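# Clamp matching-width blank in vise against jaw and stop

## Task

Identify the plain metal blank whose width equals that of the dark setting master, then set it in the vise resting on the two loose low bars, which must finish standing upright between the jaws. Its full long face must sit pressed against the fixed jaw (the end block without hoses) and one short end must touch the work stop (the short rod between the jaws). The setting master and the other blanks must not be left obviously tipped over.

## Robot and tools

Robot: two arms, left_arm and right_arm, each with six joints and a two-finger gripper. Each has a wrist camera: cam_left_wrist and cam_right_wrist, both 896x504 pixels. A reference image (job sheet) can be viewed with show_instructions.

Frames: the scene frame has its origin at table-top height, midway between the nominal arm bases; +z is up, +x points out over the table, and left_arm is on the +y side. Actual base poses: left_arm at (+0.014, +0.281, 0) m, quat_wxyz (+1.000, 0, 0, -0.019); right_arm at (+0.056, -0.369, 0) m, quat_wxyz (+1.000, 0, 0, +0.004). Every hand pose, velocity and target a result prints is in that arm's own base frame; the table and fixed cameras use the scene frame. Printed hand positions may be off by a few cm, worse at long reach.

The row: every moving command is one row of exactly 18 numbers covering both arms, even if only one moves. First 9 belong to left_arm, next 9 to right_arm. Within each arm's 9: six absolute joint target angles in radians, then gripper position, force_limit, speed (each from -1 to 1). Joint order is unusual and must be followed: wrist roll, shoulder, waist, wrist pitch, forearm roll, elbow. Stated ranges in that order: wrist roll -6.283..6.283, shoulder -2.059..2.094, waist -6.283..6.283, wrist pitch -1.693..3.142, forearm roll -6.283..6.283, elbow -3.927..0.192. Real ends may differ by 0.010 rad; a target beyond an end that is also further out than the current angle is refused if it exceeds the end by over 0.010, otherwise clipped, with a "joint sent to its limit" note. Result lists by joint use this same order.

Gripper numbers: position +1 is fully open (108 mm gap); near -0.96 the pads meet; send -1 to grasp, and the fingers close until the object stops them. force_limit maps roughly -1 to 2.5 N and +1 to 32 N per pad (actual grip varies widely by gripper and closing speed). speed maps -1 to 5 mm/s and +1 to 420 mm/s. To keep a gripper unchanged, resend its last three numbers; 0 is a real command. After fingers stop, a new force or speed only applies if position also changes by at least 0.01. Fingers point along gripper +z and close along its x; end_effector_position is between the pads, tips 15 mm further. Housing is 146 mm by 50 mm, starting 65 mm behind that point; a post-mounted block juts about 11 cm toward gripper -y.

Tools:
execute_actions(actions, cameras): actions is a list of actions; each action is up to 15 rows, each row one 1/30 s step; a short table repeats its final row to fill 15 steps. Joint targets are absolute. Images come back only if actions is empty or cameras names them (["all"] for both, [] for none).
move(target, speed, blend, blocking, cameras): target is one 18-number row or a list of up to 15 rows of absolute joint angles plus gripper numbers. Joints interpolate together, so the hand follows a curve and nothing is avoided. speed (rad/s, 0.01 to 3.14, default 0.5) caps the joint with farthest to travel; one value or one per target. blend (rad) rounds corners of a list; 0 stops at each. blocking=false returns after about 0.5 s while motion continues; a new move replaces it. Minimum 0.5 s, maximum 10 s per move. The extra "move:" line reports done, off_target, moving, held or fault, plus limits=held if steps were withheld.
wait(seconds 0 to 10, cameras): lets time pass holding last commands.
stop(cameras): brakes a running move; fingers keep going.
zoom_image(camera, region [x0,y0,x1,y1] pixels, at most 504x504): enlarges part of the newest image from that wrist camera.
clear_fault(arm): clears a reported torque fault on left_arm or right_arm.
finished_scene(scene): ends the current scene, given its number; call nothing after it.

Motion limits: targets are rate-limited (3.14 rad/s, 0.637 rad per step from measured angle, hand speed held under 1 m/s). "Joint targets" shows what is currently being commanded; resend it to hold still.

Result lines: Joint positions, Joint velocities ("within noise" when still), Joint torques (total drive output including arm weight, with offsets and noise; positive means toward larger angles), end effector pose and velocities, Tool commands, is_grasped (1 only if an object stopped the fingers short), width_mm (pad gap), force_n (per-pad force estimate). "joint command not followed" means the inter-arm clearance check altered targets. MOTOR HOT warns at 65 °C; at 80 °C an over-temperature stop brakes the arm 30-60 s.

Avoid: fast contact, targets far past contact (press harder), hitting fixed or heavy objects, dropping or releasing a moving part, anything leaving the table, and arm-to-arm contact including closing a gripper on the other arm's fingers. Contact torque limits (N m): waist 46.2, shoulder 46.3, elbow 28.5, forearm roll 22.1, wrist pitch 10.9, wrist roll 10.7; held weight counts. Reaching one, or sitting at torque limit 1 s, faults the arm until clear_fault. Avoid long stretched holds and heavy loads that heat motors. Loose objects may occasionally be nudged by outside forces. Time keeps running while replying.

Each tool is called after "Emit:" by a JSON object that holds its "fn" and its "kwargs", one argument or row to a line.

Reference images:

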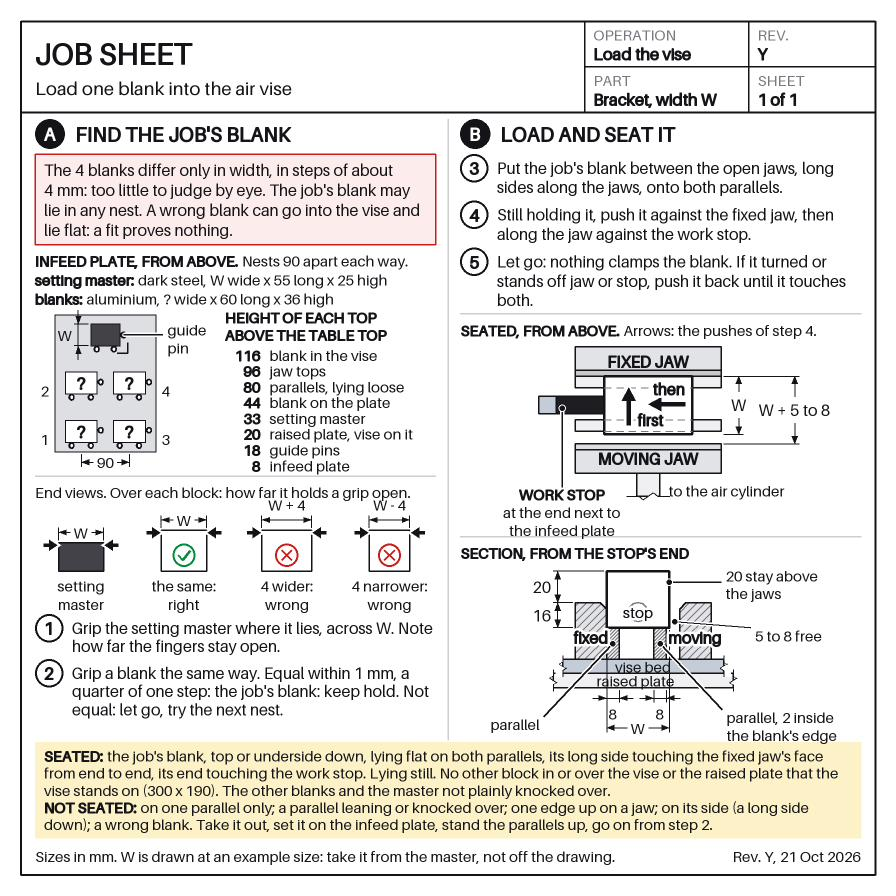

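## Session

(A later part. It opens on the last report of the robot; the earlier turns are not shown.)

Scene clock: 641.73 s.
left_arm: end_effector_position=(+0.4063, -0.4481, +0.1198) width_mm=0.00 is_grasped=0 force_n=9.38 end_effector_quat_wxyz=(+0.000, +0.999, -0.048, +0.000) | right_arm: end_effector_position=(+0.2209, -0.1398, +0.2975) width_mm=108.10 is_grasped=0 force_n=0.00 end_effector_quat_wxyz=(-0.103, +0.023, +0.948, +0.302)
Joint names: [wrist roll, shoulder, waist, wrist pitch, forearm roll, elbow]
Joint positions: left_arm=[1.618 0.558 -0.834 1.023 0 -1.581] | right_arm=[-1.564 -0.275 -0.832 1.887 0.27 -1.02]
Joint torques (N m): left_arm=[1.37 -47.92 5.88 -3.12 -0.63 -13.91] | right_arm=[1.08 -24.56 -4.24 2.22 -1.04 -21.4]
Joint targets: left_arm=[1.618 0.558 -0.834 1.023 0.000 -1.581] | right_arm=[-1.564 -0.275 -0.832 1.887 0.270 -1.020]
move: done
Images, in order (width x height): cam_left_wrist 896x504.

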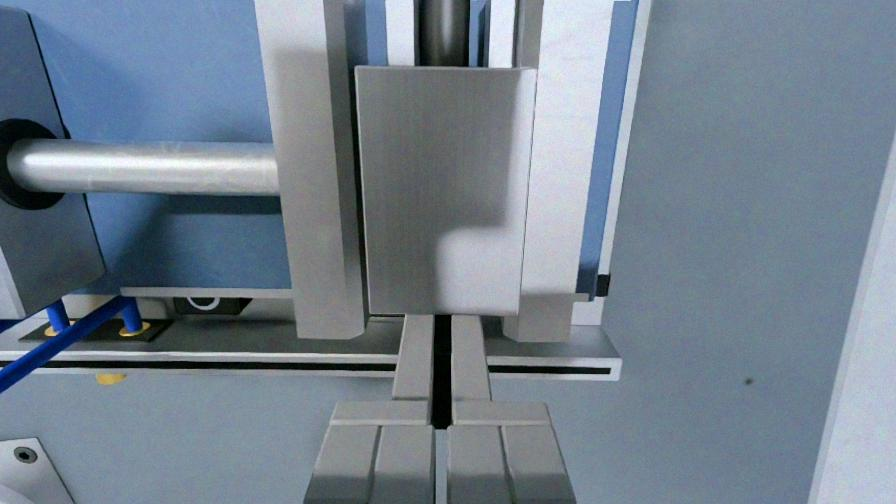

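Emit:
{"fn": "move", "kwargs": {
  "target": [1.6189,0.5563,-0.8332,1.0218,0,-1.5782,-0.98,-0.9,-0.2,-1.564,-0.275,-0.832,1.887,0.27,-1.02,1,1,1],
  "speed": 0.01
}}

Emit:
{"fn": "move", "kwargs": {
  "target": [1.6196,0.5548,-0.8325,1.0209,0,-1.5758,-0.98,-0.9,-0.2,-1.564,-0.275,-0.832,1.887,0.27,-1.02,1,1,1],
  "speed": 0.01
}}

Emit:
{"fn": "move", "kwargs": {
  "target": [1.6203,0.5533,-0.8318,1.0200,0,-1.5734,-0.98,-0.9,-0.2,-1.564,-0.275,-0.832,1.887,0.27,-1.02,1,1,1],
  "speed": 0.01,
  "cameras": ["cam_left_wrist"]
}}

Scene clock: 652.67 s.
left_arm: end_effector_position=(+0.4064, -0.4473, +0.1198) width_mm=0.00 is_grasped=0 force_n=9.32 end_effector_quat_wxyz=(+0.000, +0.999, -0.048, +0.000) | right_arm: end_effector_position=(+0.2209, -0.1398, +0.2975) width_mm=108.10 is_grasped=0 force_n=0.00 end_effector_quat_wxyz=(-0.103, +0.023, +0.948, +0.302)
Joint names: [wrist roll, shoulder, waist, wrist pitch, forearm roll, elbow]
Joint positions: left_arm=[1.619 0.556 -0.833 1.022 0 -1.578] | right_arm=[-1.564 -0.275 -0.832 1.887 0.27 -1.02]
Joint torques (N m): left_arm=[1.27 -46.61 15.39 -0.72 0.08 -11.12] | right_arm=[1.13 -24.46 -4.22 2.28 -0.82 -21.39]
Joint targets: left_arm=[1.619 0.556 -0.833 1.022 0.000 -1.578] | right_arm=[-1.564 -0.275 -0.832 1.887 0.270 -1.020]
move: done

Scene clock: 653.37 s.
left_arm: end_effector_position=(+0.4064, -0.4467, +0.1198) width_mm=0.00 is_grasped=0 force_n=9.35 end_effector_quat_wxyz=(+0.000, +0.999, -0.048, +0.000) | right_arm: end_effector_position=(+0.2209, -0.1398, +0.2975) width_mm=108.10 is_grasped=0 force_n=0.00 end_effector_quat_wxyz=(-0.103, +0.023, +0.948, +0.302)
Joint names: [wrist roll, shoulder, waist, wrist pitch, forearm roll, elbow]
Joint positions: left_arm=[1.62 0.555 -0.833 1.021 0 -1.576] | right_arm=[-1.564 -0.275 -0.832 1.887 0.27 -1.02]
Joint torques (N m): left_arm=[1.2 -47.21 15.31 -1.09 1.43 -11.35] | right_arm=[1.13 -24.3 -4.25 2.29 -0.87 -21.41]
Joint targets: left_arm=[1.620 0.555 -0.833 1.021 0.000 -1.576] | right_arm=[-1.564 -0.275 -0.832 1.887 0.270 -1.020]
move: done

Scene clock: 654.07 s.
left_arm: end_effector_position=(+0.4065, -0.4461, +0.1198) width_mm=0.00 is_grasped=0 force_n=9.24 end_effector_quat_wxyz=(+0.000, +0.999, -0.048, +0.000) | right_arm: end_effector_position=(+0.2209, -0.1398, +0.2975) width_mm=108.10 is_grasped=0 force_n=0.00 end_effector_quat_wxyz=(-0.103, +0.023, +0.948, +0.302)
Joint names: [wrist roll, shoulder, waist, wrist pitch, forearm roll, elbow]
Joint positions: left_arm=[1.62 0.553 -0.832 1.02 0 -1.573] | right_arm=[-1.564 -0.275 -0.832 1.887 0.27 -1.02]
Joint torques (N m): left_arm=[1.26 -46.6 15.29 -1.04 2.79 -11.11] | right_arm=[1.18 -24.37 -4.25 2.29 -0.83 -21.34]
Joint targets: left_arm=[1.620 0.553 -0.832 1.020 0.000 -1.573] | right_arm=[-1.564 -0.275 -0.832 1.887 0.270 -1.020]
move: done
Images, in order (width x height): cam_left_wrist 896x504.

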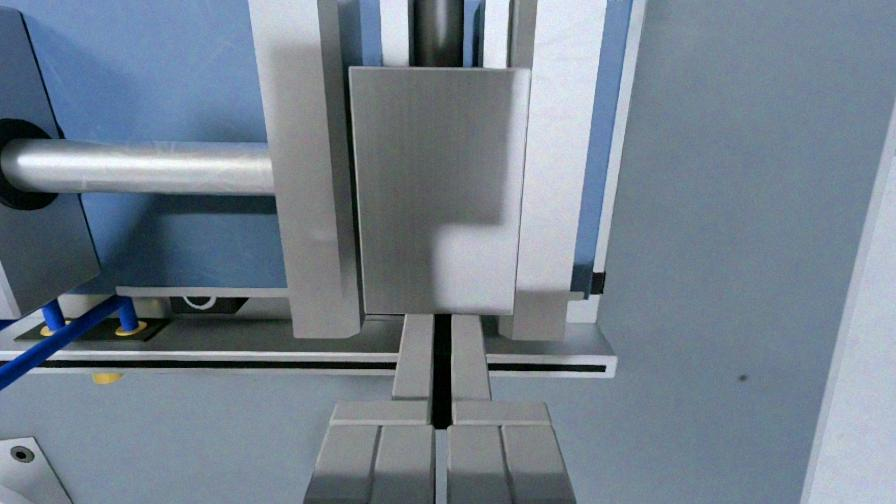

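Emit:
{"fn": "move", "kwargs": {
  "target": [
    [1.6143,0.5658,-0.8378,1.0275,0,-1.5934,-0.98,-0.9,-0.2,-1.564,-0.275,-0.832,1.887,0.27,-1.02,1,1,1],
    [1.5994,0.5970,-0.8527,1.0465,0,-1.6435,-0.98,-0.9,-0.2,-1.564,-0.275,-0.832,1.887,0.27,-1.02,1,1,1],
    [1.5994,0.5573,-0.8527,1.1409,0,-1.6982,-0.98,-0.9,-0.2,-1.564,-0.275,-0.832,1.887,0.27,-1.02,1,1,1],
    [1.684,0.3614,-0.768,1.0406,0,-1.402,-0.98,-0.9,-0.2,-1.564,-0.275,-0.832,1.887,0.27,-1.02,1,1,1]
  ],
  "speed": [0.02,0.1,0.2,0.4],
  "blend": [0.003,0.005,0.02,0],
  "cameras": ["all"]
}}

Emit:
{"fn": "zoom_image", "kwargs": {
  "camera": "cam_left_wrist",
  "region": [330, 70, 580, 440]
}}

Scene clock: 666.63 s.
left_arm: end_effector_position=(+0.4038, -0.3900, +0.1599) width_mm=0.00 is_grasped=0 force_n=9.27 end_effector_quat_wxyz=(+0.000, +0.999, -0.048, +0.000) | right_arm: end_effector_position=(+0.2209, -0.1398, +0.2975) width_mm=108.10 is_grasped=0 force_n=0.00 end_effector_quat_wxyz=(-0.103, +0.023, +0.948, +0.302)
Joint names: [wrist roll, shoulder, waist, wrist pitch, forearm roll, elbow]
Joint positions: left_arm=[1.684 0.361 -0.768 1.041 0 -1.402] | right_arm=[-1.564 -0.275 -0.832 1.887 0.27 -1.02]
Joint torques (N m): left_arm=[1.38 -43.79 5.83 -3.16 -0.8 -14.07] | right_arm=[1.02 -24.22 -4.06 2.27 -0.75 -21.32]
Joint targets: left_arm=[1.684 0.361 -0.768 1.041 0.000 -1.402] | right_arm=[-1.564 -0.275 -0.832 1.887 0.270 -1.020]
move: done

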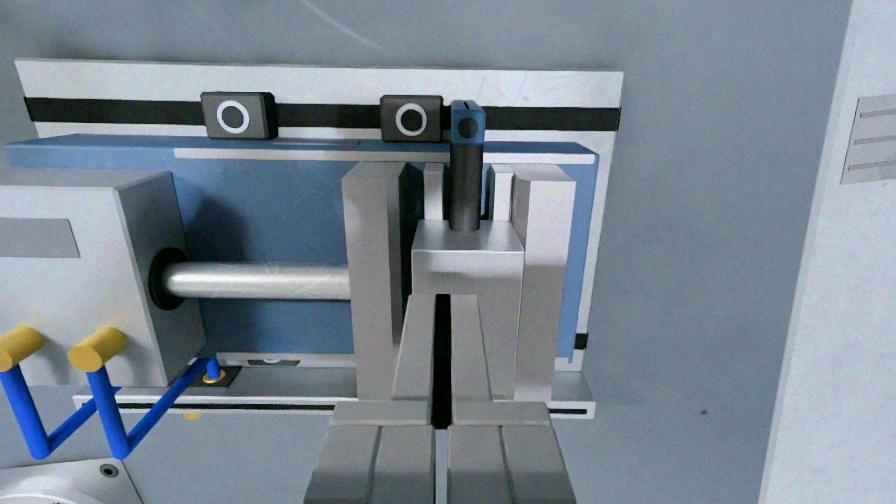

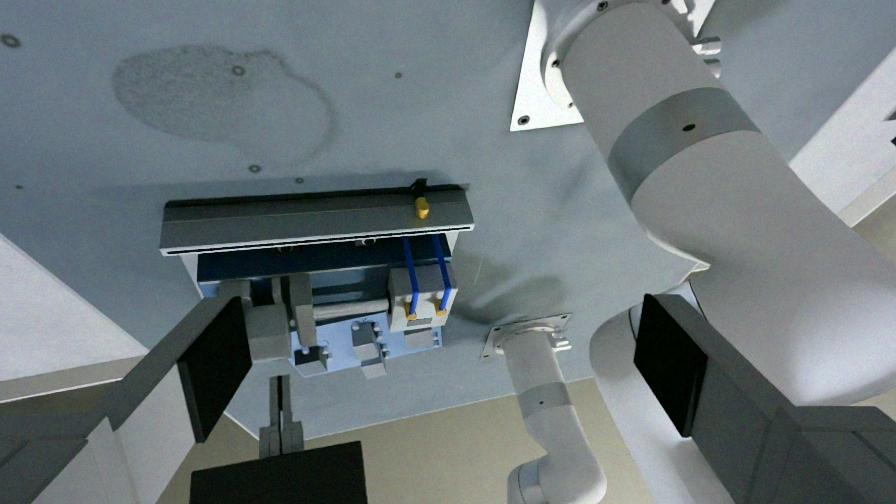

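Scaled by 1.362 from the camera's 896x504 image, which has a finer 1280x720 frame.

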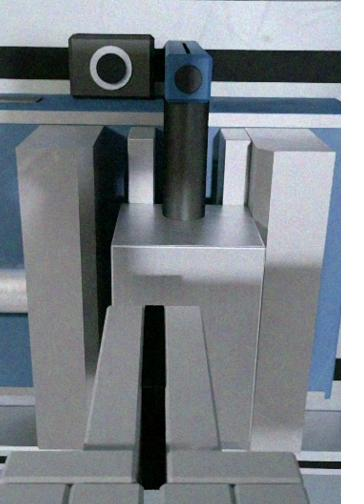

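Seated.

Emit:
{"fn": "finished_scene", "kwargs": {
  "scene": 2
}}

The scene is finished: the task was done.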